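# Load the gear blank into the gear shaper's chuck

## Task

Place the gear blank inside the gear shaper's chuck so it stays seated there once the robot lets go.

## Robot and tools

Robot: two arms, left_arm and right_arm, each ending in a two-finger gripper. The fingers point along the gripper's +z axis and close along its y axis. The reported end_effector_position is the point between the finger pads, about 1 cm short of the fingertips. Joint limits (rad, base to gripper): waist -2.618 to 3.054, shoulder 0 to 3.142, elbow 0 to 3.142 (straight at 2.901), wrist pitch -1.571 to 1.571, wrist yaw -1.571 to 1.571, wrist roll -2.094 to 2.094.

Frames: the scene frame has its origin at table-top height, halfway between the two nominal arm bases, a little behind the table's near edge. +x points out over the table, +z points up, and left_arm sits on the +y side. Actual bases: left_arm near (-0.004, +0.300, +0.007) m, right_arm near (-0.005, -0.284, +0.005) m, both almost level. Each arm's hand poses, targets and offsets are expressed in that arm's own base frame. Fixed cameras and the table use the scene frame. Reported hand positions and orientations may be off by a few cm, more when the arm is stretched.

execute_actions(actions, cameras): actions is a list of actions. Each action is a list of 1 to 15 rows, one row per 1/30 s control step; if fewer than 15, the last row is held for the rest. Every row has 14 numbers in [-1, 1]: left_arm dx, dy, dz, rx, ry, rz, opening, then the same seven for right_arm. dx to rz are offsets, not poses: they count from that arm's Hand target at the start of the action, along the arm's base axes, and every row counts from that same start. 1.0 equals 0.6 m or 180 degrees; rx, ry, rz form one rotation vector about the Hand target's position. Opening is absolute: +1 fully open (0.093 m), -1 closed. Sending all six pose numbers as 0 re-commands the current Hand target; a 0 in the opening slot is a real command, so repeat the present opening to keep a gripper unchanged. cameras: list of names, ["all"], or []; images come by default only with an empty actions list.

move(target, speed, blend, opening_speed, grip_force, blocking, cameras): target is one 14-number row laid out as above, or a list of up to 15 such rows; every row is an offset from the Hand targets at the call's start, not from the previous row. speed: m/s, 0.002 to 2.9, default 0.25 (rotation capped at twice that in rad/s), one value or one per row. blend: corner rounding radius in m per row, 0 meaning stop at each row. opening_speed: change per second on the -1..+1 scale, at least 0.2. grip_force: newtons per finger pad, 10 to 50, one number or one per arm; it persists, and lower values close slowly. blocking=false returns after about 0.5 s while the motion continues. Paths are straight, end together, last at least 0.5 s and are cut at 10 s; they do not avoid obstacles or the other arm. The result adds a move: line giving the ending (done = at rest within 10 mm and 2 degrees; off_target, moving, held, fault) and any limits (paced = pose clipped, held = steps withheld).

wait(seconds 0 to 10) lets time pass with the last commands held. stop brakes a running move. zoom_image(camera, region=[x0,y0,x1,y1]) enlarges at most 504 x 504 pixels of the newest image from cam_high, cam_low, cam_left_wrist or cam_right_wrist (all 672x504; the two fixed ones hang on a beam behind the arms, high and low). finished_scene(scene) ends the current scene, given its number; it is final.

Results: per arm, end_effector_position (m) and end_effector_quat_wxyz in its base frame, Hand target (the commanded pose after clipping, origin of the next offsets), Tool commands, grip_measured, Joint positions (last value is finger gap in m), joint velocities and torques. Orientation commands are clipped to within 40 degrees of the measured one each step. Grippers often stop short or sag; check the pose after each move and send the remaining gap as an offset, or re-level a tilted gripper.

Gripping: grip_measured runs +1 open to -1 closed; pads meet near -0.94, and each mm of object width adds about 0.0208. For a firm hold on a rigid part, command at least 0.24 below the reading for its width, and keep resending that value while carrying. Release by commanding well above the width reading.

Avoid: fast contacts, pressing past a contact, letting the blank drop or fall off the table, striking the chuck or machine hard, and releasing a part still moving. Keep the arms, grippers and wrist cameras apart; never grip the other arm's fingers. Beware the bar under the bases, the plate behind it and the low rail, up to 3 cm high, with no warning before contact. Route paths around an arm's own base. Limit holding loads at full stretch: MOTOR HOT appears at 75 °C, 90 °C folds the arm out of service, 100 °C drops it. A loose object may occasionally be nudged by outside forces.

Each tool is called after "Emit:" as name(argument=value, ...) on one line, values as JSON.

## Session

Emit:
execute_actions(actions=[])

Scene clock: 0.00 s.
left_arm: end_effector_position=(+0.3043, -0.1711, +0.3674) grip_measured=+1.000 end_effector_quat_wxyz=(+0.568, -0.171, +0.782, -0.192) | right_arm: end_effector_position=(+0.2240, +0.1074, +0.3527) grip_measured=+1.000 end_effector_quat_wxyz=(+0.433, +0.063, +0.882, +0.178)
Joint positions: left_arm=[-0.818 1.122 1.248 -0.494 -0.674 -0.778 0.093] | right_arm=[0.607 0.926 1.403 -1.094 0.237 0.628 0.093]
Joint velocities: within noise
Joint torques (N m): no reading
Heat: left arm: 33 °C; right arm: 33 °C.
Hand target: left_arm +0.3038, -0.1720, +0.3688; +0.567, -0.170, +0.782, -0.194 | right_arm +0.2257, +0.1082, +0.3589; +0.440, +0.064, +0.877, +0.183
Tool commands: left_gripper/opening=+1.0 right_gripper/opening=+1.0

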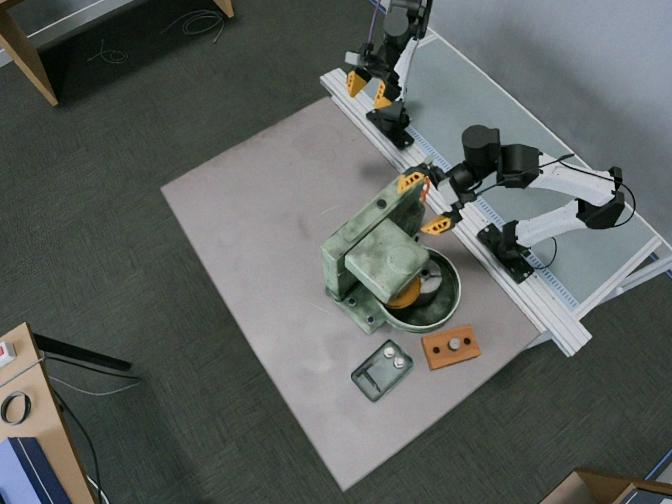

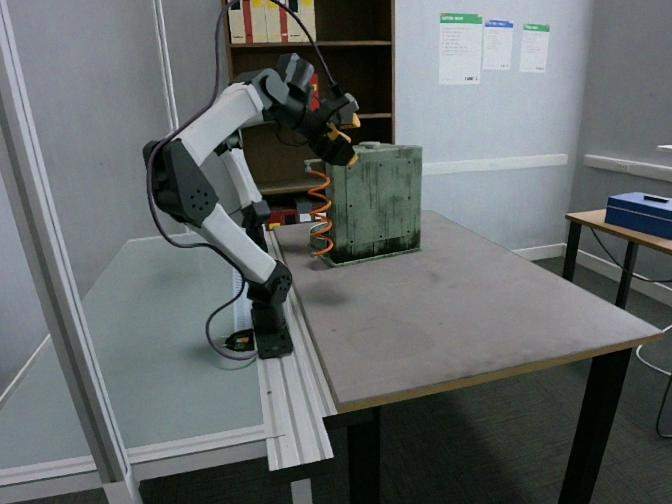

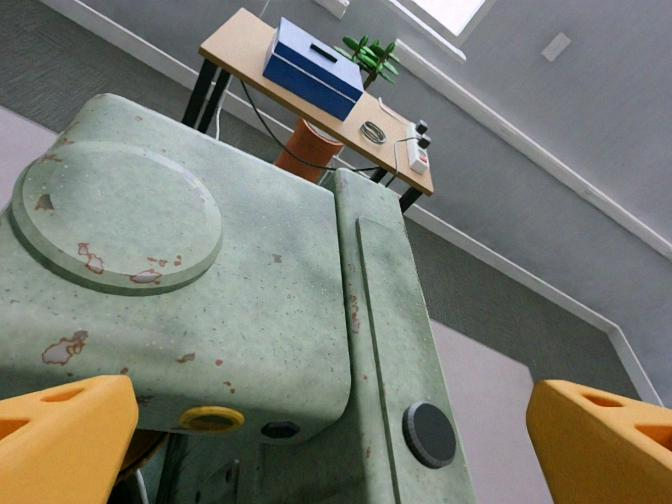

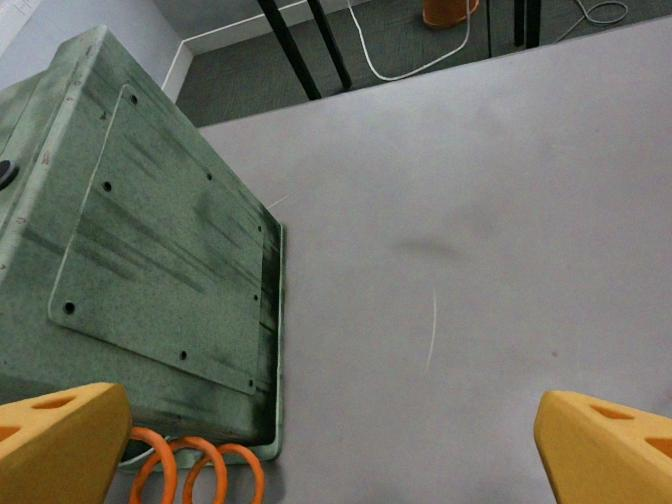

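Emit:
zoom_image(camera="cam_high", region=[310, 160, 510, 420])

Emit:
zoom_image(camera="cam_high", region=[340, 220, 490, 400])

Scaled by 1.938 from the camera's 672x504 image, which has a finer 960x720 frame.

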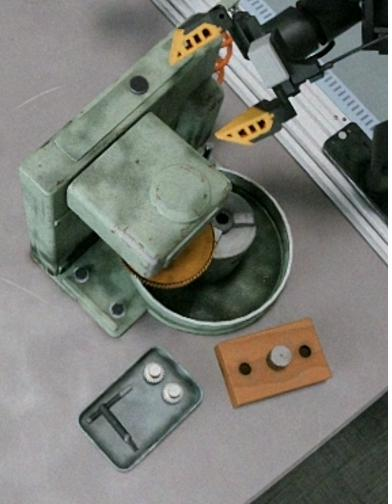

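Scaled by 2.800 from the camera's 672x504 image, which has a finer 960x720 frame.

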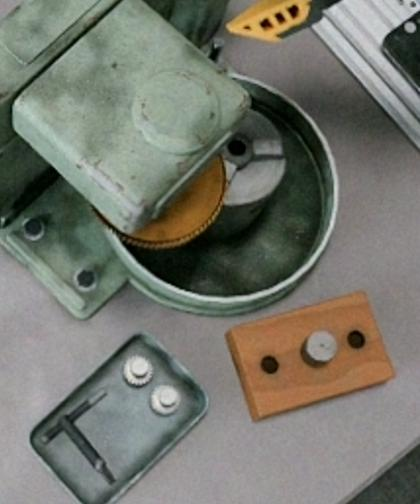

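Emit:
move(target=[[-0.14,0.2,0.02,0.09,-0.013,-0.18,1,0,0,0,0,0,0,1],[-0.17,0.57,-0.12,0.183,-0.027,-0.357,1,0,0,0,0,0,0,1]], blend=[0.05,0], speed=0.3, cameras=["all"])

Scene clock: 41.23 s.
left_arm: end_effector_position=(+0.2022, +0.1716, +0.2923) grip_measured=+1.000 end_effector_quat_wxyz=(+0.469, +0.283, +0.835, +0.042) | right_arm: end_effector_position=(+0.2240, +0.1074, +0.3527) grip_measured=+1.000 end_effector_quat_wxyz=(+0.433, +0.063, +0.882, +0.178)
Joint positions: left_arm=[1.258 1.379 1.49 -1.569 0.977 1.851 0.093] | right_arm=[0.607 0.926 1.403 -1.094 0.237 0.628 0.093]
Joint torques (N m): left_arm=[-0.66 -4.16 7.36 0.46 0.4 0.15] | right_arm=[-0.23 -0.5 7.94 2.19 0.16 0]
Heat: left arm: 36 °C; right arm: 40 °C.
Hand target: left_arm +0.2017, +0.1700, +0.2967; +0.433, +0.433, +0.750, -0.250 | right_arm +0.2257, +0.1082, +0.3589; +0.440, +0.064, +0.877, +0.183
Off the commanded pose: left_arm 0.005 m, 39 deg | right_arm 0.006 m, 1 deg.
joint sent to its limit (left arm) — joint 4 (wrist pitch), lower limit. The joint targets are off in orientation, not in position.
move: off_target (left_arm); limits=paced
camera_calibration:
cam_left_wrist: T_world_to_cam=[[-0.427011, -0.843577, -0.325638, 0.327047], [-0.712405, 0.535635, -0.453403, 0.221796], [0.556903, 0.0383784, -0.82969, 0.210561], [0, 0, 0, 1]] pos_world=[0.180399, 0.149007, 0.381762]

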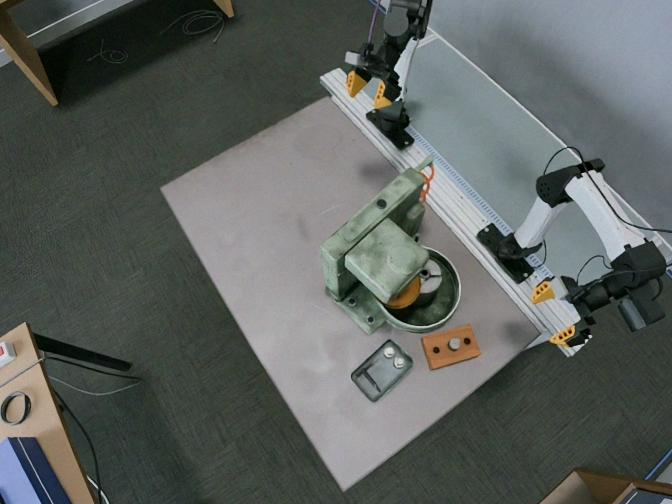

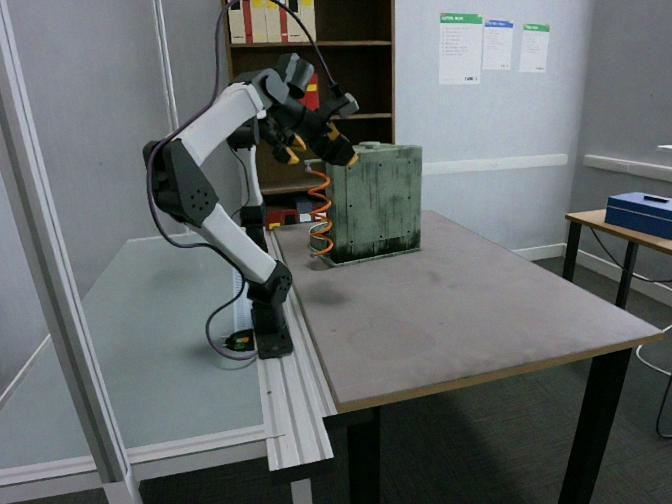

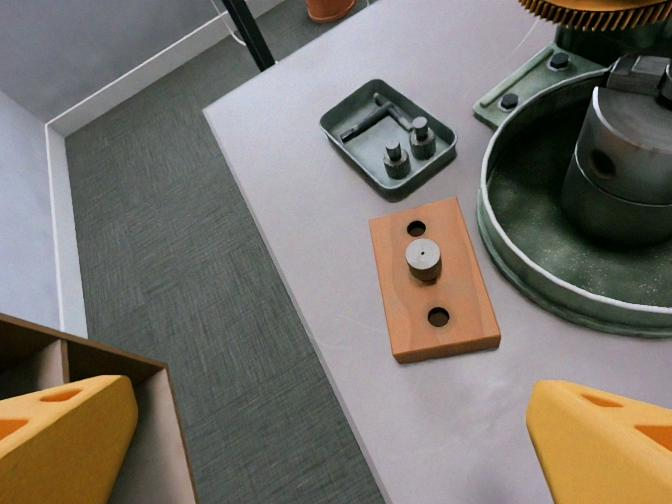

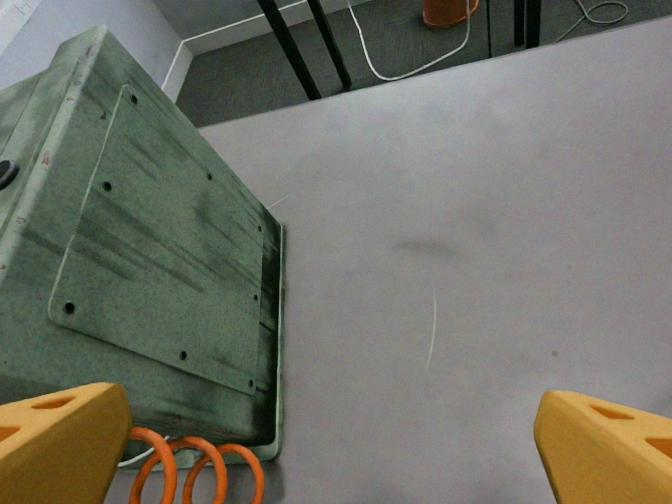

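Emit:
zoom_image(camera="cam_left_wrist", region=[300, 60, 520, 370])

Emit:
zoom_image(camera="cam_left_wrist", region=[470, 0, 672, 260])

Scaled by 1.626 from the camera's 672x504 image, which has a finer 960x720 frame.

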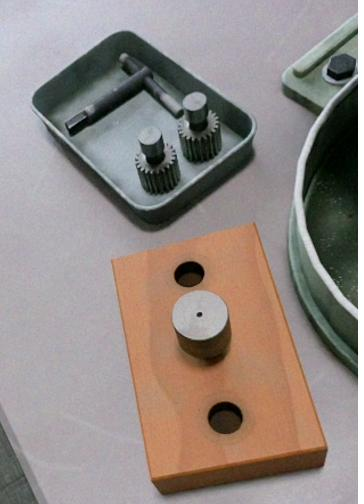

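Scaled by 1.938 from the camera's 672x504 image, which has a finer 960x720 frame.

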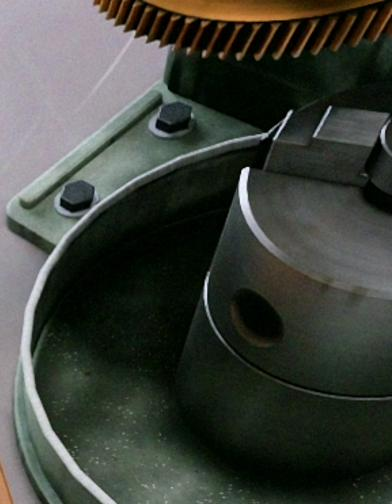

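Emit:
move(target=[-0.0095,-0.378,-0.011,0.0707,0.089,0.2358,1,0,0,0,0,0,0,1], speed=0.3, cameras=["cam_left_wrist","cam_high"])

Scene clock: 94.03 s.
left_arm: end_effector_position=(+0.1956, -0.0562, +0.2835) grip_measured=+1.000 end_effector_quat_wxyz=(+0.332, +0.143, +0.931, -0.051) | right_arm: end_effector_position=(+0.2240, +0.1074, +0.3527) grip_measured=+1.000 end_effector_quat_wxyz=(+0.433, +0.063, +0.882, +0.178)
Joint positions: left_arm=[-0.252 0.876 1.297 -1.306 0.034 0.04 0.093] | right_arm=[0.607 0.926 1.403 -1.094 0.237 0.628 0.093]
Joint torques (N m): left_arm=[-0.65 0.21 7.32 2.06 -0.09 -0.04] | right_arm=[-0.24 -0.5 7.91 2.19 0.16 0]
Heat: left arm: 39 °C; right arm: 43 °C.
Hand target: left_arm +0.1961, -0.0567, +0.2902; +0.338, +0.140, +0.929, -0.051 | right_arm +0.2257, +0.1082, +0.3589; +0.440, +0.064, +0.877, +0.183
Off the commanded pose: left_arm 0.007 m, 1 deg | right_arm 0.006 m, 1 deg.
move: done
camera_calibration:
cam_left_wrist: T_world_to_cam=[[-0.288364, -0.957469, 0.00994075, 0.000547679], [-0.929845, 0.277536, -0.241584, 0.303126], [0.22855, -0.0789074, -0.970329, 0.313154], [0, 0, 0, 1]] pos_world=[0.210447, -0.058894, 0.377088]
Images, in order (width x height): cam_high 672x504, cam_left_wrist 672x504.

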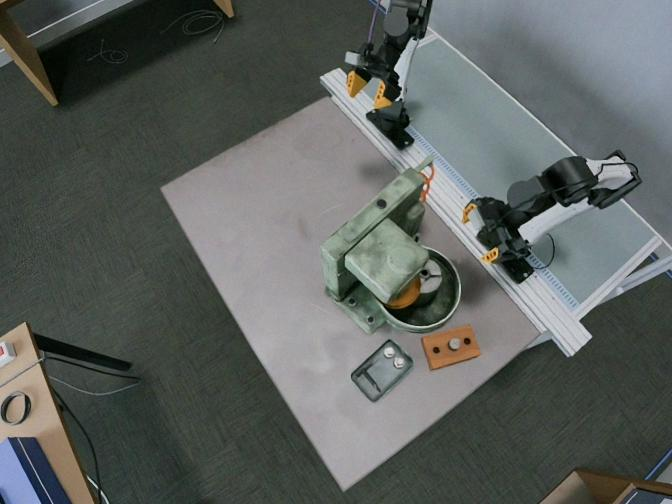

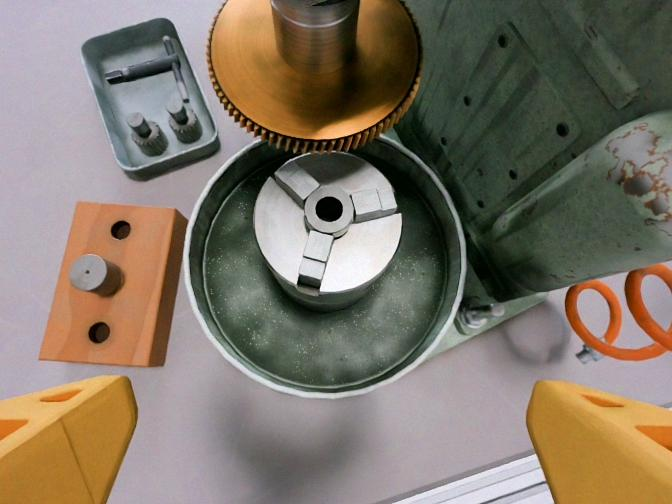

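Emit:
move(target=[0.1415,0.2405,-0.25,0.0127,-0.0083,0.1911,1,0,0,0,0,0,0,1], speed=0.25, cameras=["cam_left_wrist"])

Emit:
zoom_image(camera="cam_left_wrist", region=[200, 150, 480, 400])

Scene clock: 124.37 s.
left_arm: end_effector_position=(+0.2829, +0.0851, +0.1469) grip_measured=+1.000 end_effector_quat_wxyz=(+0.355, -0.125, +0.924, +0.069) | right_arm: end_effector_position=(+0.2240, +0.1074, +0.3527) grip_measured=+1.000 end_effector_quat_wxyz=(+0.433, +0.063, +0.882, +0.178)
Joint positions: left_arm=[0.27 1.013 0.727 -0.546 -0.039 0.016 0.093] | right_arm=[0.607 0.926 1.403 -1.094 0.237 0.628 0.093]
Joint torques (N m): left_arm=[0.61 -1.94 5.5 2.29 -0.15 -0.08] | right_arm=[-0.24 -0.51 7.91 2.19 0.16 0]
Heat: left arm: 40 °C; right arm: 44 °C.
Hand target: left_arm +0.2810, +0.0875, +0.1401; +0.347, -0.134, +0.925, +0.071 | right_arm +0.2257, +0.1082, +0.3589; +0.440, +0.064, +0.877, +0.183
Off the commanded pose: left_arm 0.007 m, 1 deg | right_arm 0.006 m, 1 deg.
move: done
camera_calibration:
cam_left_wrist: T_world_to_cam=[[0.291187, -0.956198, -0.0299257, 0.00423587], [-0.917163, -0.27013, -0.292988, 0.362606], [0.272071, 0.112761, -0.955648, 0.140945], [0, 0, 0, 1]] pos_world=[0.292988, 0.0861081, 0.241059]
Images, in order (width x height): cam_left_wrist 672x504.

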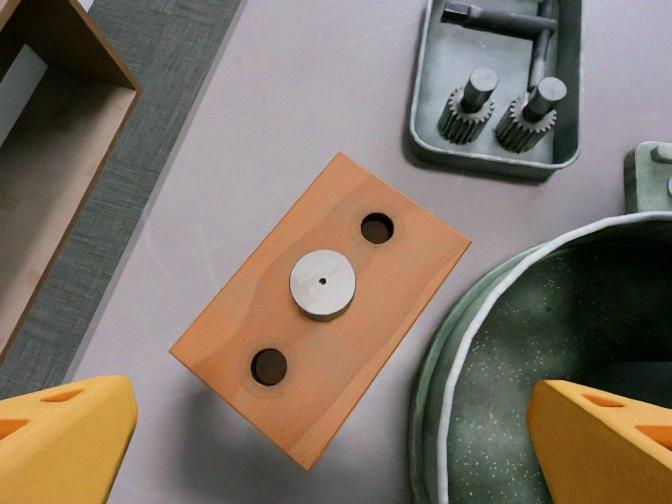

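Scaled by 1.800 from the camera's 672x504 image, which has a finer 960x720 frame.

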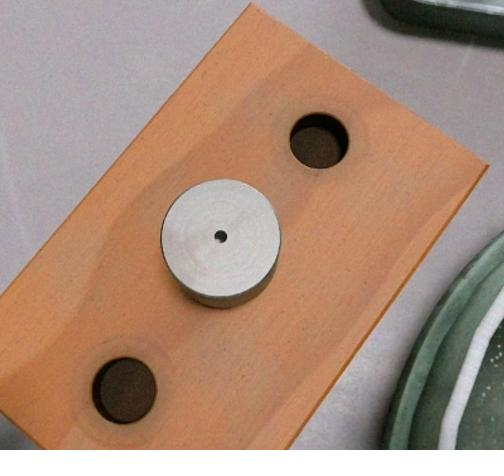

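Emit:
move(target=[0.0683,0.0365,-0.1335,0,0,0,1,0,0,0,0,0,0,1], speed=0.15, cameras=["cam_left_wrist","cam_high"])

Scene clock: 147.70 s.
left_arm: end_effector_position=(+0.3259, +0.1110, +0.0690) grip_measured=+1.000 end_effector_quat_wxyz=(+0.357, -0.139, +0.921, +0.075) | right_arm: end_effector_position=(+0.2240, +0.1074, +0.3527) grip_measured=+1.000 end_effector_quat_wxyz=(+0.433, +0.063, +0.882, +0.178)
Joint positions: left_arm=[0.314 1.341 0.589 -0.073 -0.029 0.025 0.093] | right_arm=[0.607 0.926 1.403 -1.094 0.237 0.628 0.093]
Joint torques (N m): left_arm=[0.51 -3.74 4.63 2.3 0.06 0.16] | right_arm=[-0.24 -0.51 7.92 2.19 0.15 0]
Heat: left arm: 39 °C; right arm: 45 °C.
Hand target: left_arm +0.3220, +0.1094, +0.0601; +0.347, -0.134, +0.925, +0.071 | right_arm +0.2257, +0.1082, +0.3589; +0.440, +0.064, +0.877, +0.183
Off the commanded pose: left_arm 0.010 m, 1 deg | right_arm 0.006 m, 1 deg.
move: done
camera_calibration:
cam_left_wrist: T_world_to_cam=[[0.320205, -0.946915, -0.028641, 0.00349779], [-0.906709, -0.297569, -0.298883, 0.386243], [0.274495, 0.121673, -0.95386, 0.0500161], [0, 0, 0, 1]] pos_world=[0.335361, 0.112161, 0.16325]
Images, in order (width x height): cam_high 672x504, cam_left_wrist 672x504.

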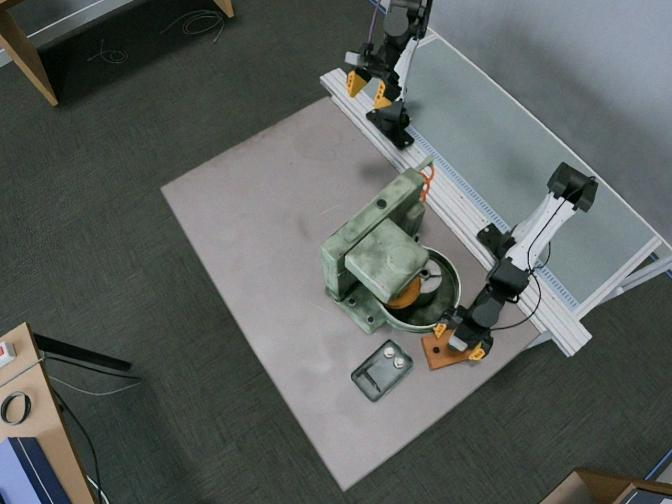

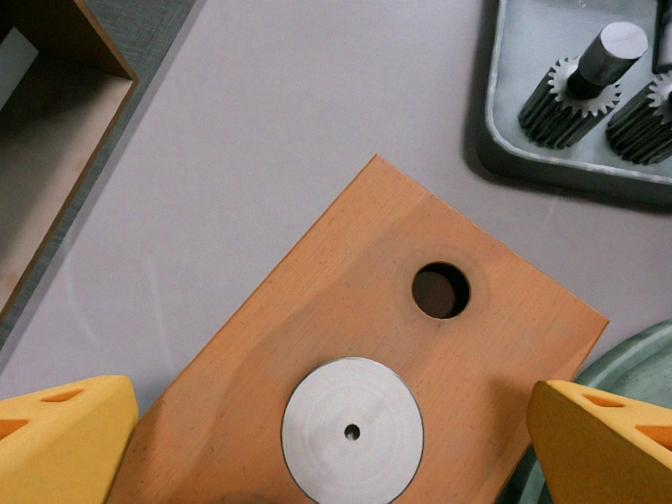

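Emit:
move(target=[[-0.0035,-0.0085,0.008,0,0,0,1,0,0,0,0,0,0,1],[-0.0035,-0.0085,0.008,0,0,0,-0.6,0,0,0,0,0,0,1]], speed=0.1, opening_speed=1.2, cameras=["cam_left_wrist"])

Scene clock: 162.03 s.
left_arm: end_effector_position=(+0.3253, +0.1087, +0.0679) grip_measured=-0.464 end_effector_quat_wxyz=(+0.354, -0.137, +0.922, +0.072) | right_arm: end_effector_position=(+0.2240, +0.1074, +0.3527) grip_measured=+1.000 end_effector_quat_wxyz=(+0.433, +0.063, +0.882, +0.178)
Joint positions: left_arm=[0.31 1.341 0.589 -0.08 -0.027 0.026 0.023] | right_arm=[0.607 0.926 1.403 -1.094 0.237 0.628 0.093]
Joint torques (N m): left_arm=[-0.76 -6.08 4.7 2.04 -0.08 0.03] | right_arm=[-0.21 -0.51 7.92 2.19 0.16 0]
Heat: left arm: 39 °C; right arm: 46 °C.
Hand target: left_arm +0.3199, +0.1043, +0.0648; +0.347, -0.134, +0.925, +0.071 | right_arm +0.2257, +0.1082, +0.3589; +0.440, +0.064, +0.877, +0.183
Off the commanded pose: left_arm 0.008 m, 1 deg | right_arm 0.006 m, 1 deg.
move: done
camera_calibration:
cam_left_wrist: T_world_to_cam=[[0.314009, -0.949027, -0.0273072, 0.00367528], [-0.910382, -0.29281, -0.292346, 0.384958], [0.269448, 0.116659, -0.955923, 0.0516953], [0, 0, 0, 1]] pos_world=[0.335376, 0.110177, 0.162058]
Images, in order (width x height): cam_left_wrist 672x504.

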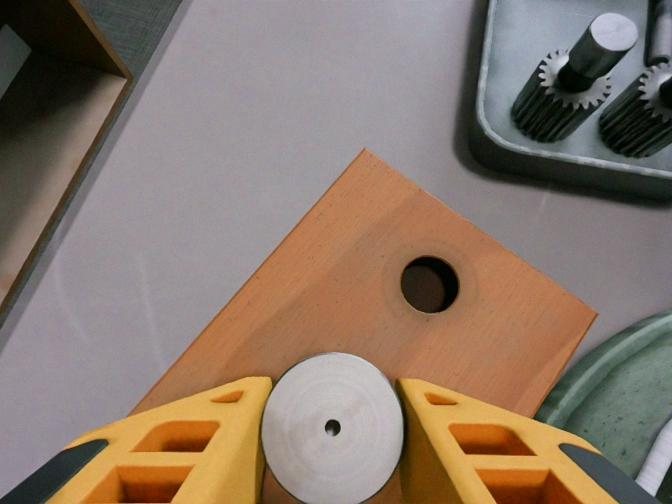

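Emit:
move(target=[[0.005,0.01,0.08,0,0,0,-0.6,0,0,0,0,0,0,1],[0.003,0.002,0.28,0,0,0,-0.6,0,0,0,0,0,0,1]], speed=0.15, blend=[0.02,0], cameras=["cam_left_wrist","cam_high","cam_low"])

Emit:
zoom_image(camera="cam_high", region=[370, 220, 520, 380])

Scene clock: 170.27 s.
left_arm: end_effector_position=(+0.3159, +0.1069, +0.2175) grip_measured=-0.478 end_effector_quat_wxyz=(+0.327, -0.139, +0.932, +0.068) | right_arm: end_effector_position=(+0.2240, +0.1074, +0.3527) grip_measured=+1.000 end_effector_quat_wxyz=(+0.433, +0.063, +0.882, +0.178)
Joint positions: left_arm=[0.313 1.232 1.164 -0.822 -0.026 0.026 0.022] | right_arm=[0.607 0.926 1.403 -1.094 0.237 0.628 0.093]
Joint torques (N m): left_arm=[-0.83 -4.89 9.06 2.19 -0.07 0.05] | right_arm=[-0.23 -0.5 7.92 2.19 0.16 0]
Heat: left arm: 39 °C; right arm: 46 °C.
Hand target: left_arm +0.3216, +0.1056, +0.2328; +0.347, -0.134, +0.925, +0.071 | right_arm +0.2257, +0.1082, +0.3589; +0.440, +0.064, +0.877, +0.183
Off the commanded pose: left_arm 0.016 m, 3 deg | right_arm 0.006 m, 1 deg.
move: off_target (left_arm)
camera_calibration:
cam_left_wrist: T_world_to_cam=[[0.315548, -0.948509, -0.0275752, 0.00844472], [-0.923928, -0.300487, -0.23678, 0.412575], [0.216302, 0.100193, -0.971172, 0.21933], [0, 0, 0, 1]] pos_world=[0.331084, 0.110008, 0.31093]
Images, in order (width x height): cam_high 672x504, cam_low 672x504, cam_left_wrist 672x504.

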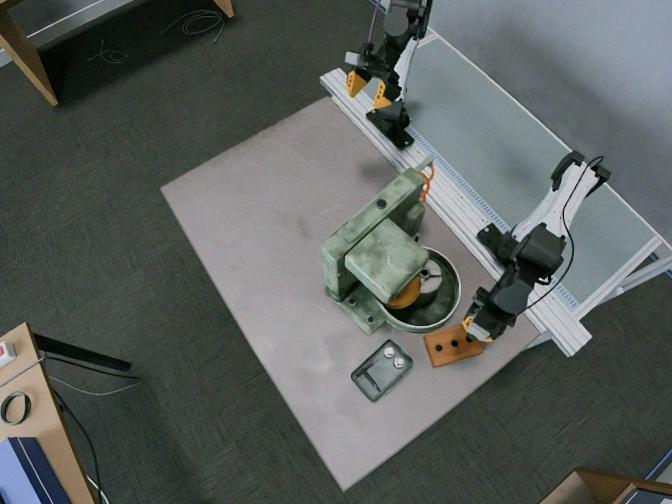

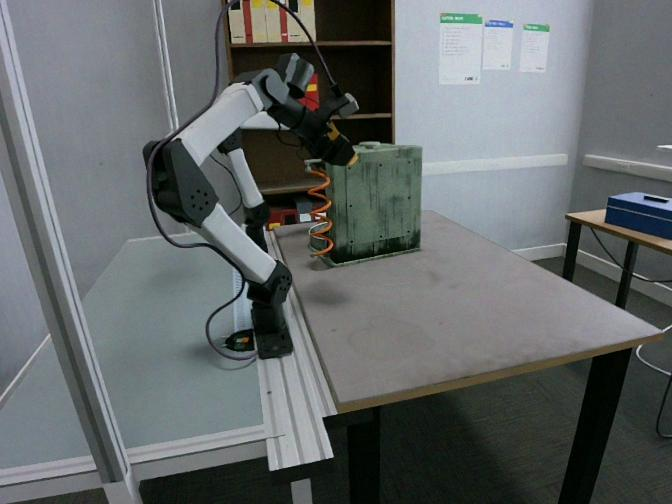

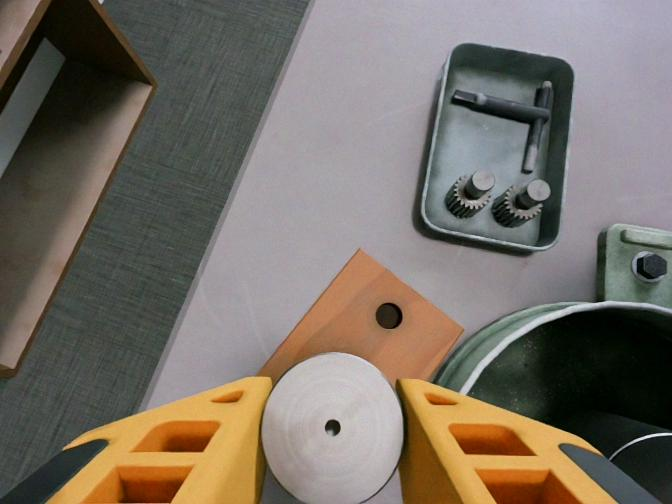

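Scaled by 3.150 from the camera's 672x504 image, which has a finer 960x720 frame.

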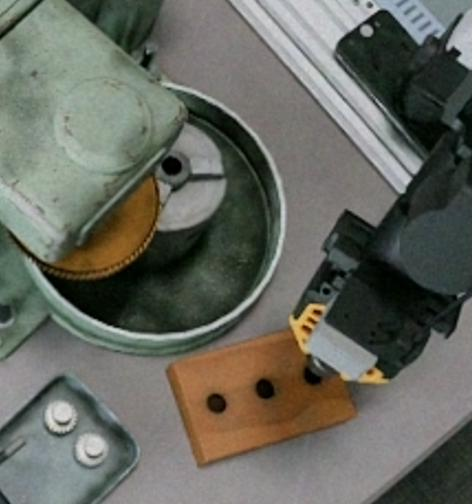

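Emit:
move(target=[-0.134,-0.289,0.029,0.0022,-0.0086,-0.1888,-0.6,0,0,0,0,0,0,1], speed=0.25, cameras=["cam_left_wrist","cam_high"])

Emit:
zoom_image(camera="cam_high", region=[370, 180, 520, 340])

Emit:
zoom_image(camera="cam_left_wrist", region=[150, 100, 500, 460])

Scene clock: 187.20 s.
left_arm: end_effector_position=(+0.2412, -0.0673, +0.2475) grip_measured=-0.478 end_effector_quat_wxyz=(+0.357, +0.146, +0.922, -0.031) | right_arm: end_effector_position=(+0.2240, +0.1074, +0.3527) grip_measured=+1.000 end_effector_quat_wxyz=(+0.433, +0.063, +0.882, +0.178)
Joint positions: left_arm=[-0.294 0.915 1.104 -1.028 -0.033 0.033 0.022] | right_arm=[0.607 0.926 1.403 -1.094 0.237 0.628 0.093]
Joint torques (N m): left_arm=[-0.61 -2.25 5.57 2.36 -0.13 -0.08] | right_arm=[-0.2 -0.53 7.92 2.19 0.15 0]
Heat: left arm: 40 °C; right arm: 47 °C.
Hand target: left_arm +0.2412, -0.0679, +0.2501; +0.366, +0.143, +0.919, -0.032 | right_arm +0.2257, +0.1082, +0.3589; +0.440, +0.064, +0.877, +0.183
Off the commanded pose: left_arm 0.003 m, 1 deg | right_arm 0.006 m, 1 deg.
move: done
camera_calibration:
cam_left_wrist: T_world_to_cam=[[-0.281769, -0.958759, -0.0372575, 0.0133944], [-0.916313, 0.280405, -0.285907, 0.347798], [0.284563, -0.0464202, -0.957533, 0.25246], [0, 0, 0, 1]] pos_world=[0.250625, -0.0729631, 0.341676]
Images, in order (width x height): cam_high 672x504, cam_left_wrist 672x504.

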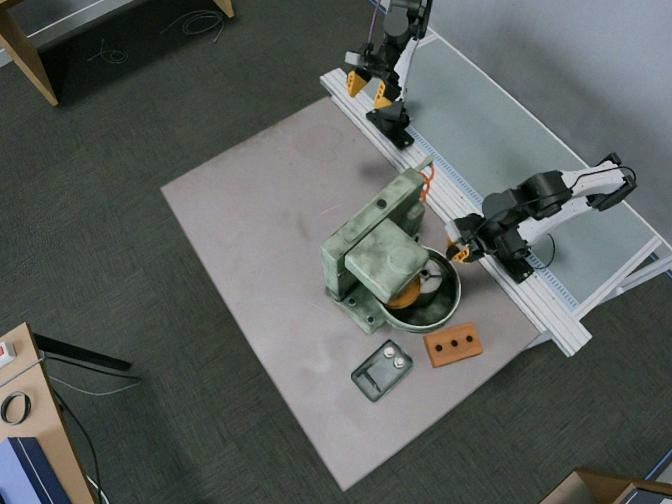

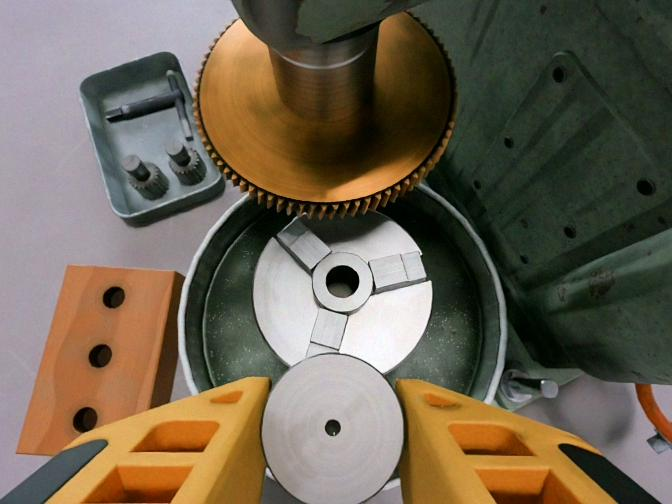

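Scaled by 3.150 from the camera's 672x504 image, which has a finer 960x720 frame.

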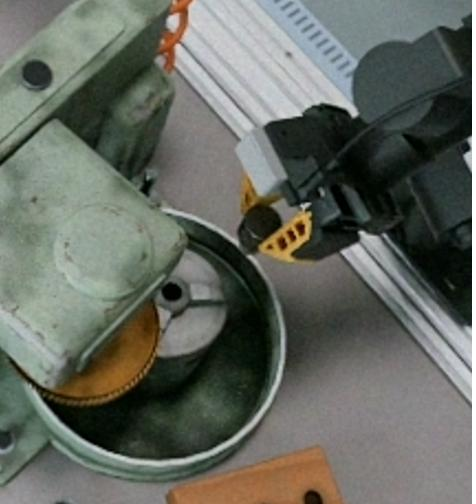

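Scaled by 1.400 from the camera's 672x504 image, which has a finer 960x720 frame.

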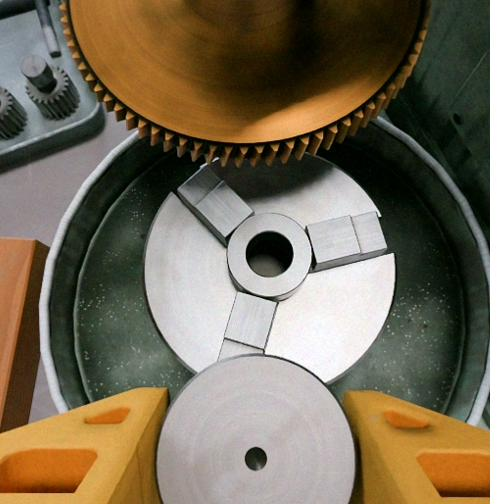

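Emit:
move(target=[0.0347,-0.016,-0.0635,0.0015,0.0053,0,-0.6,0,0,0,0,0,0,1], speed=0.15, cameras=["cam_left_wrist","cam_high"])

Emit:
zoom_image(camera="cam_left_wrist", region=[180, 190, 480, 470])

Emit:
zoom_image(camera="cam_high", region=[370, 200, 490, 320])

Scene clock: 222.80 s.
left_arm: end_effector_position=(+0.2569, -0.0746, +0.2102) grip_measured=-0.478 end_effector_quat_wxyz=(+0.346, +0.146, +0.926, -0.030) | right_arm: end_effector_position=(+0.2240, +0.1074, +0.3527) grip_measured=+1.000 end_effector_quat_wxyz=(+0.433, +0.063, +0.882, +0.178)
Joint positions: left_arm=[-0.311 0.949 0.974 -0.887 -0.045 0.019 0.022] | right_arm=[0.607 0.926 1.403 -1.094 0.237 0.628 0.093]
Joint torques (N m): left_arm=[-0.83 -1.68 5.75 2.59 -0.15 -0.07] | right_arm=[-0.24 -0.51 7.9 2.19 0.15 0]
Heat: left arm: 41 °C; right arm: 48 °C.
Hand target: left_arm +0.2620, -0.0776, +0.2121; +0.358, +0.143, +0.922, -0.031 | right_arm +0.2257, +0.1082, +0.3589; +0.440, +0.064, +0.877, +0.183
Off the commanded pose: left_arm 0.006 m, 1 deg | right_arm 0.006 m, 1 deg.
move: done
camera_calibration:
cam_left_wrist: T_world_to_cam=[[-0.280415, -0.959163, -0.0370736, 0.00904547], [-0.923066, 0.280054, -0.263663, 0.350497], [0.263278, -0.0397138, -0.963902, 0.219168], [0, 0, 0, 1]] pos_world=[0.268366, -0.0807779, 0.304005]
Images, in order (width x height): cam_high 672x504, cam_left_wrist 672x504.

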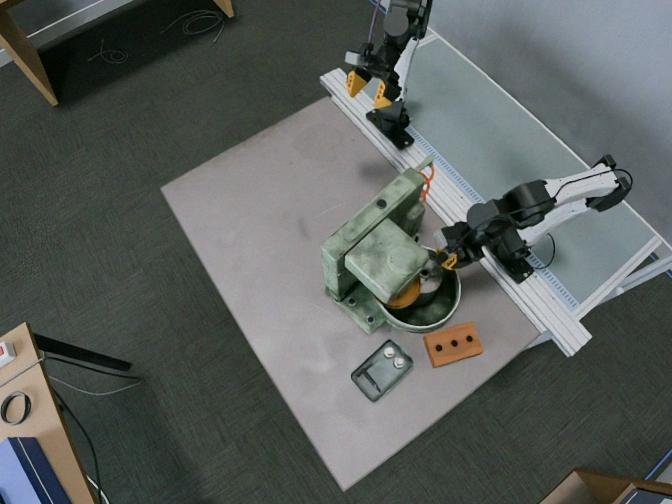

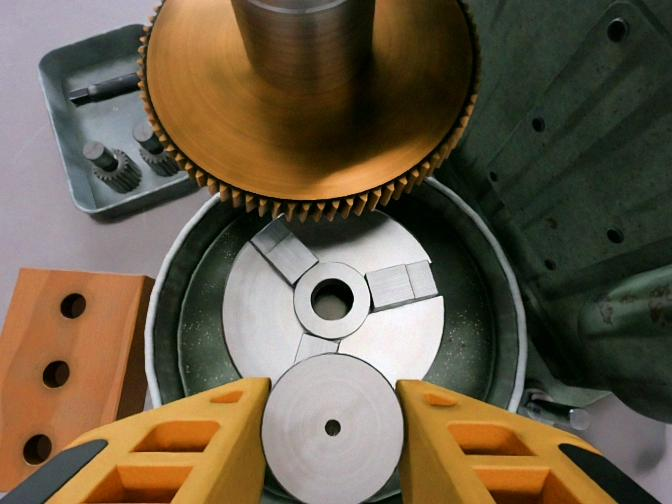

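Scaled by 1.680 from the camera's 672x504 image, which has a finer 960x720 frame.

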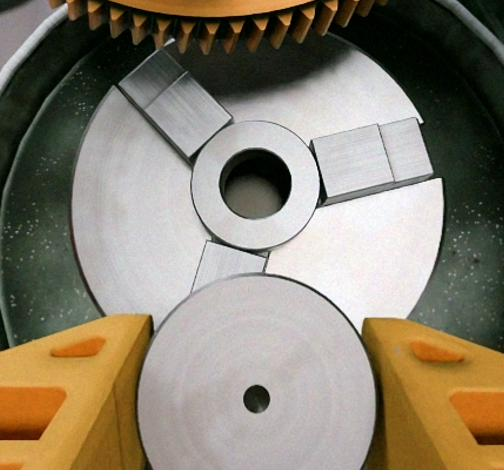

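Scaled by 4.200 from the camera's 672x504 image, which has a finer 960x720 frame.

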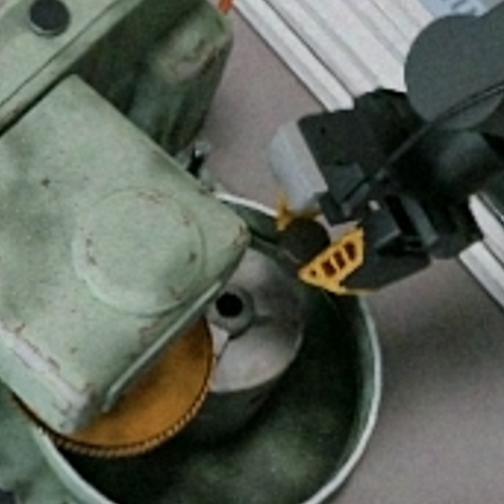

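Emit:
move(target=[0.0592,-0.0163,0,0,0,0,-0.6,0,0,0,0,0,0,1], speed=0.08, cameras=["cam_left_wrist","cam_high"])

Emit:
zoom_image(camera="cam_high", region=[390, 220, 480, 310])

Scene clock: 247.40 s.
left_arm: end_effector_position=(+0.2785, -0.0814, +0.1907) grip_measured=-0.478 end_effector_quat_wxyz=(+0.317, +0.148, +0.936, -0.025) | right_arm: end_effector_position=(+0.2240, +0.1074, +0.3527) grip_measured=+1.000 end_effector_quat_wxyz=(+0.433, +0.063, +0.882, +0.178)
Joint positions: left_arm=[-0.311 1.076 0.988 -0.835 -0.045 0.019 0.022] | right_arm=[0.607 0.926 1.403 -1.094 0.237 0.628 0.093]
Joint torques (N m): left_arm=[0.12 -1.8 9.99 2.76 -0.09 -0.01] | right_arm=[-0.2 -0.49 7.92 2.19 0.16 0]
Heat: left arm: 41 °C; right arm: 48 °C.
Hand target: left_arm +0.2975, -0.0873, +0.2121; +0.358, +0.143, +0.922, -0.031 | right_arm +0.2257, +0.1082, +0.3589; +0.440, +0.064, +0.877, +0.183
Off the commanded pose: left_arm 0.029 m, 5 deg | right_arm 0.006 m, 1 deg.
move: off_target (left_arm)
camera_calibration:
cam_left_wrist: T_world_to_cam=[[-0.282361, -0.958518, -0.0389212, 0.00876299], [-0.936869, 0.284254, -0.203656, 0.360002], [0.206272, -0.0210406, -0.978268, 0.214585], [0, 0, 0, 1]] pos_world=[0.295486, -0.0894173, 0.283579]
Images, in order (width x height): cam_high 672x504, cam_left_wrist 672x504.

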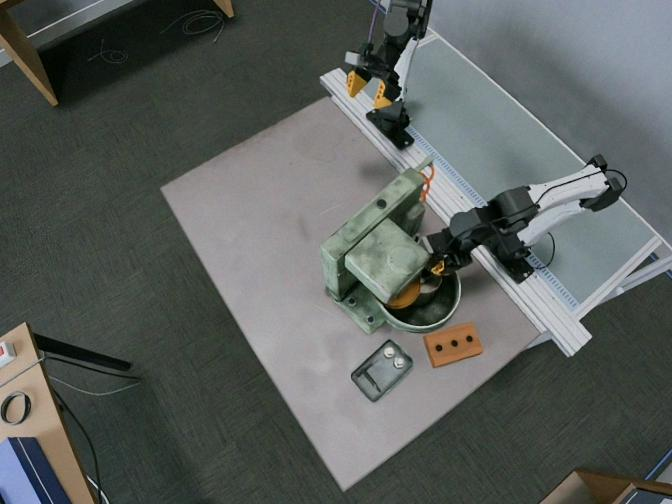

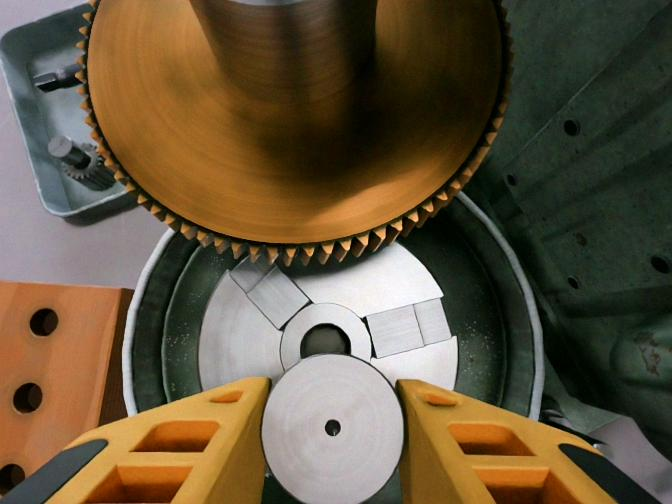

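Scaled by 5.600 from the camera's 672x504 image, which has a finer 960x720 frame.

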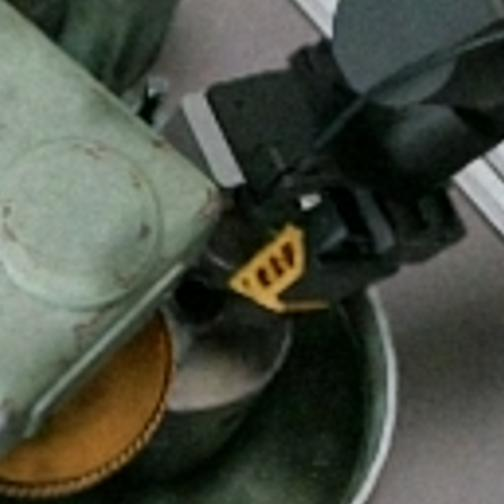

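Emit:
move(target=[-0.0375,0.0097,0.03,0,0,0,-0.6,0,0,0,0,0,0,1], speed=0.08)

Scene clock: 256.40 s.
left_arm: end_effector_position=(+0.2707, -0.0789, +0.2114) grip_measured=-0.478 end_effector_quat_wxyz=(+0.331, +0.147, +0.932, -0.027) | right_arm: end_effector_position=(+0.2240, +0.1074, +0.3527) grip_measured=+1.000 end_effector_quat_wxyz=(+0.433, +0.063, +0.882, +0.178)
Joint positions: left_arm=[-0.311 1.036 1.035 -0.895 -0.045 0.019 0.022] | right_arm=[0.607 0.926 1.403 -1.094 0.237 0.628 0.093]
Joint torques (N m): left_arm=[-0.62 -3.84 9.26 2.25 -0.12 -0.05] | right_arm=[-0.23 -0.51 7.91 2.18 0.16 0]
Heat: left arm: 42 °C; right arm: 49 °C.
Hand target: left_arm +0.2751, -0.0815, +0.2301; +0.358, +0.143, +0.922, -0.031 | right_arm +0.2257, +0.1082, +0.3589; +0.440, +0.064, +0.877, +0.183
Off the commanded pose: left_arm 0.019 m, 3 deg | right_arm 0.006 m, 1 deg.
move: off_target (left_arm)

Emit:
move(target=[[-0.008,0.002,0.03,0,0,0,-0.6,0,0,0,0,0,0,1],[0.033,-0.0065,0.03,0,0,0,-0.6,0,0,0,0,0,0,1],[0.033,-0.0065,-0.02,0,0,0,-0.6,0,0,0,0,0,0,1]], speed=0.1, cameras=["cam_left_wrist","cam_high"])

Emit:
zoom_image(camera="cam_high", region=[390, 220, 480, 310])

Scene clock: 265.60 s.
left_arm: end_effector_position=(+0.2945, -0.0865, +0.2258) grip_measured=-0.478 end_effector_quat_wxyz=(+0.364, +0.144, +0.920, -0.032) | right_arm: end_effector_position=(+0.2240, +0.1074, +0.3527) grip_measured=+1.000 end_effector_quat_wxyz=(+0.433, +0.063, +0.882, +0.178)
Joint positions: left_arm=[-0.311 1.084 1.071 -0.811 -0.046 0.019 0.022] | right_arm=[0.607 0.926 1.403 -1.094 0.237 0.628 0.093]
Joint torques (N m): left_arm=[0.59 -2.58 4.79 2.39 -0.04 0.04] | right_arm=[-0.23 -0.51 7.92 2.19 0.15 0]
Heat: left arm: 42 °C; right arm: 49 °C.
Hand target: left_arm +0.2948, -0.0854, +0.2181; +0.358, +0.143, +0.922, -0.031 | right_arm +0.2257, +0.1082, +0.3589; +0.440, +0.064, +0.877, +0.183
Off the commanded pose: left_arm 0.008 m, 1 deg | right_arm 0.006 m, 1 deg.
move: done
camera_calibration:
cam_left_wrist: T_world_to_cam=[[-0.278558, -0.959724, -0.0365458, 0.00802183], [-0.912912, 0.276407, -0.300319, 0.397694], [0.298325, -0.0502933, -0.953138, 0.210176], [0, 0, 0, 1]] pos_world=[0.302593, -0.0916563, 0.320055]
Images, in order (width x height): cam_high 672x504, cam_left_wrist 672x504.

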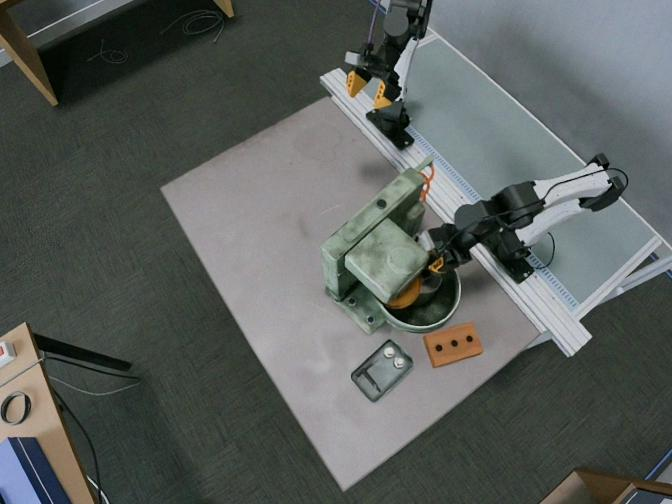

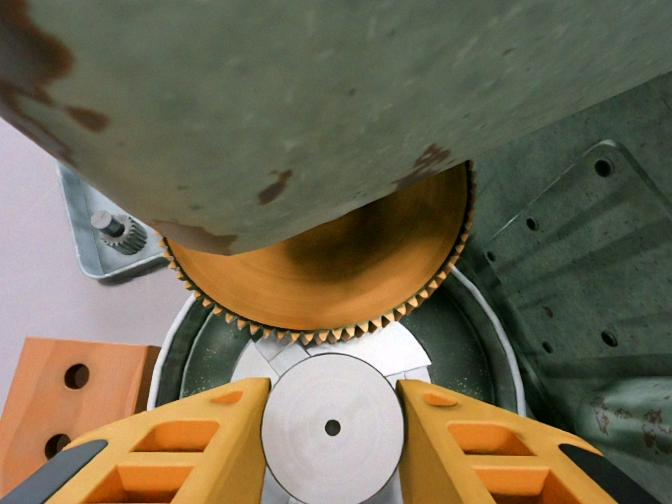

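Scaled by 5.600 from the camera's 672x504 image, which has a finer 960x720 frame.

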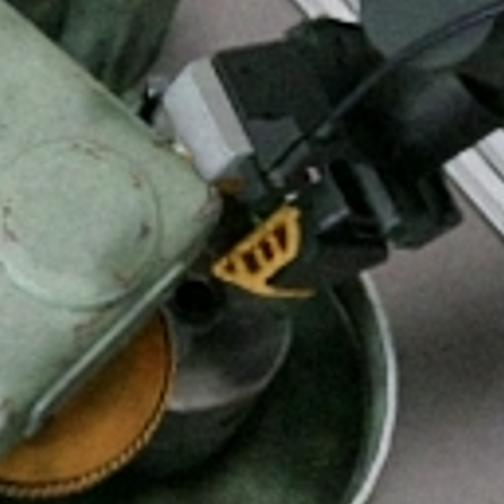

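Emit:
move(target=[-0.0043,0.0047,-0.0485,0.0029,0.0101,0,-0.6,0,0,0,0,0,0,1], speed=0.06, cameras=["cam_left_wrist","cam_high"])

Emit:
zoom_image(camera="cam_high", region=[400, 235, 460, 295])

Emit:
zoom_image(camera="cam_left_wrist", region=[220, 300, 440, 504])

Scene clock: 277.30 s.
left_arm: end_effector_position=(+0.3023, -0.0873, +0.2210) grip_measured=-0.478 end_effector_quat_wxyz=(+0.395, +0.139, +0.907, -0.036) | right_arm: end_effector_position=(+0.2240, +0.1074, +0.3527) grip_measured=+1.000 end_effector_quat_wxyz=(+0.433, +0.063, +0.882, +0.178)
Joint positions: left_arm=[-0.305 1.056 0.992 -0.692 -0.046 0.019 0.022] | right_arm=[0.607 0.926 1.403 -1.094 0.237 0.628 0.093]
Joint torques (N m): left_arm=[1.05 -0.57 3.73 1.73 0.02 0.08] | right_arm=[-0.23 -0.5 7.95 2.19 0.15 0]
Heat: left arm: 41 °C; right arm: 49 °C.
Hand target: left_arm +0.2923, -0.0825, +0.1891; +0.343, +0.144, +0.928, -0.029 | right_arm +0.2257, +0.1082, +0.3589; +0.440, +0.064, +0.877, +0.183
Off the commanded pose: left_arm 0.034 m, 7 deg | right_arm 0.006 m, 1 deg.
move: off_target (left_arm)
camera_calibration:
cam_left_wrist: T_world_to_cam=[[-0.271419, -0.961828, -0.0349014, 0.00665551], [-0.893007, 0.265192, -0.36361, 0.410557], [0.358986, -0.0675232, -0.930897, 0.17848], [0, 0, 0, 1]] pos_world=[0.304365, -0.0904234, 0.315662]
Images, in order (width x height): cam_high 672x504, cam_left_wrist 672x504.

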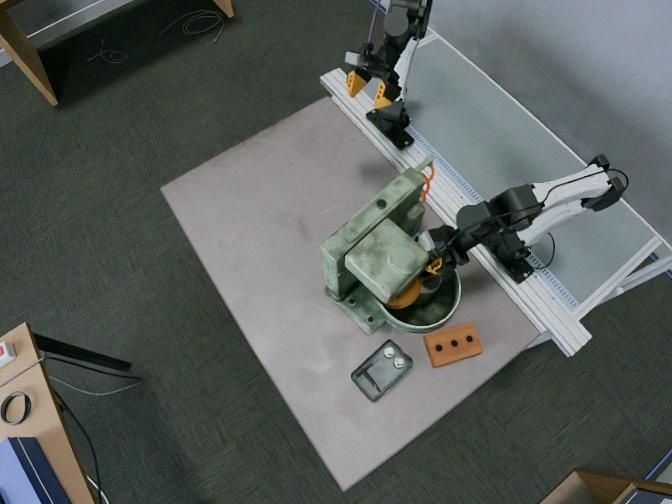

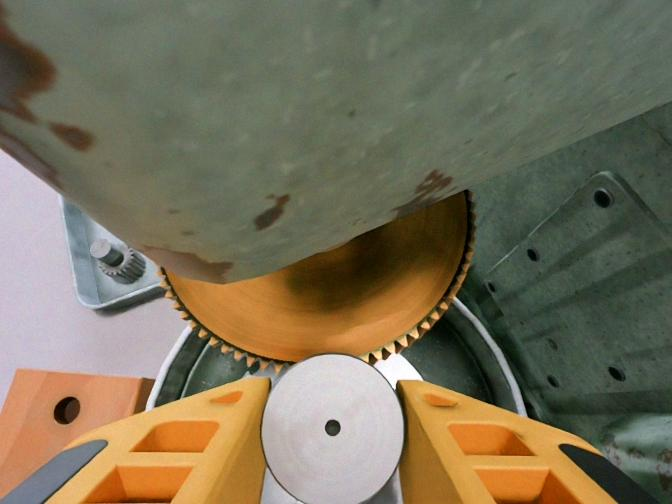

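Scaled by 8.400 from the camera's 672x504 image, which has a finer 960x720 frame.

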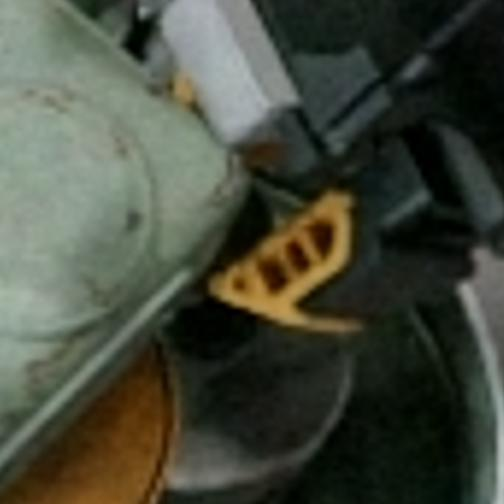

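Scaled by 2.291 from the camera's 672x504 image, which has a finer 960x720 frame.

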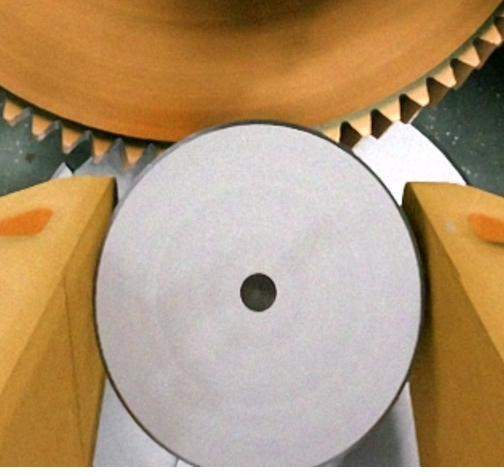

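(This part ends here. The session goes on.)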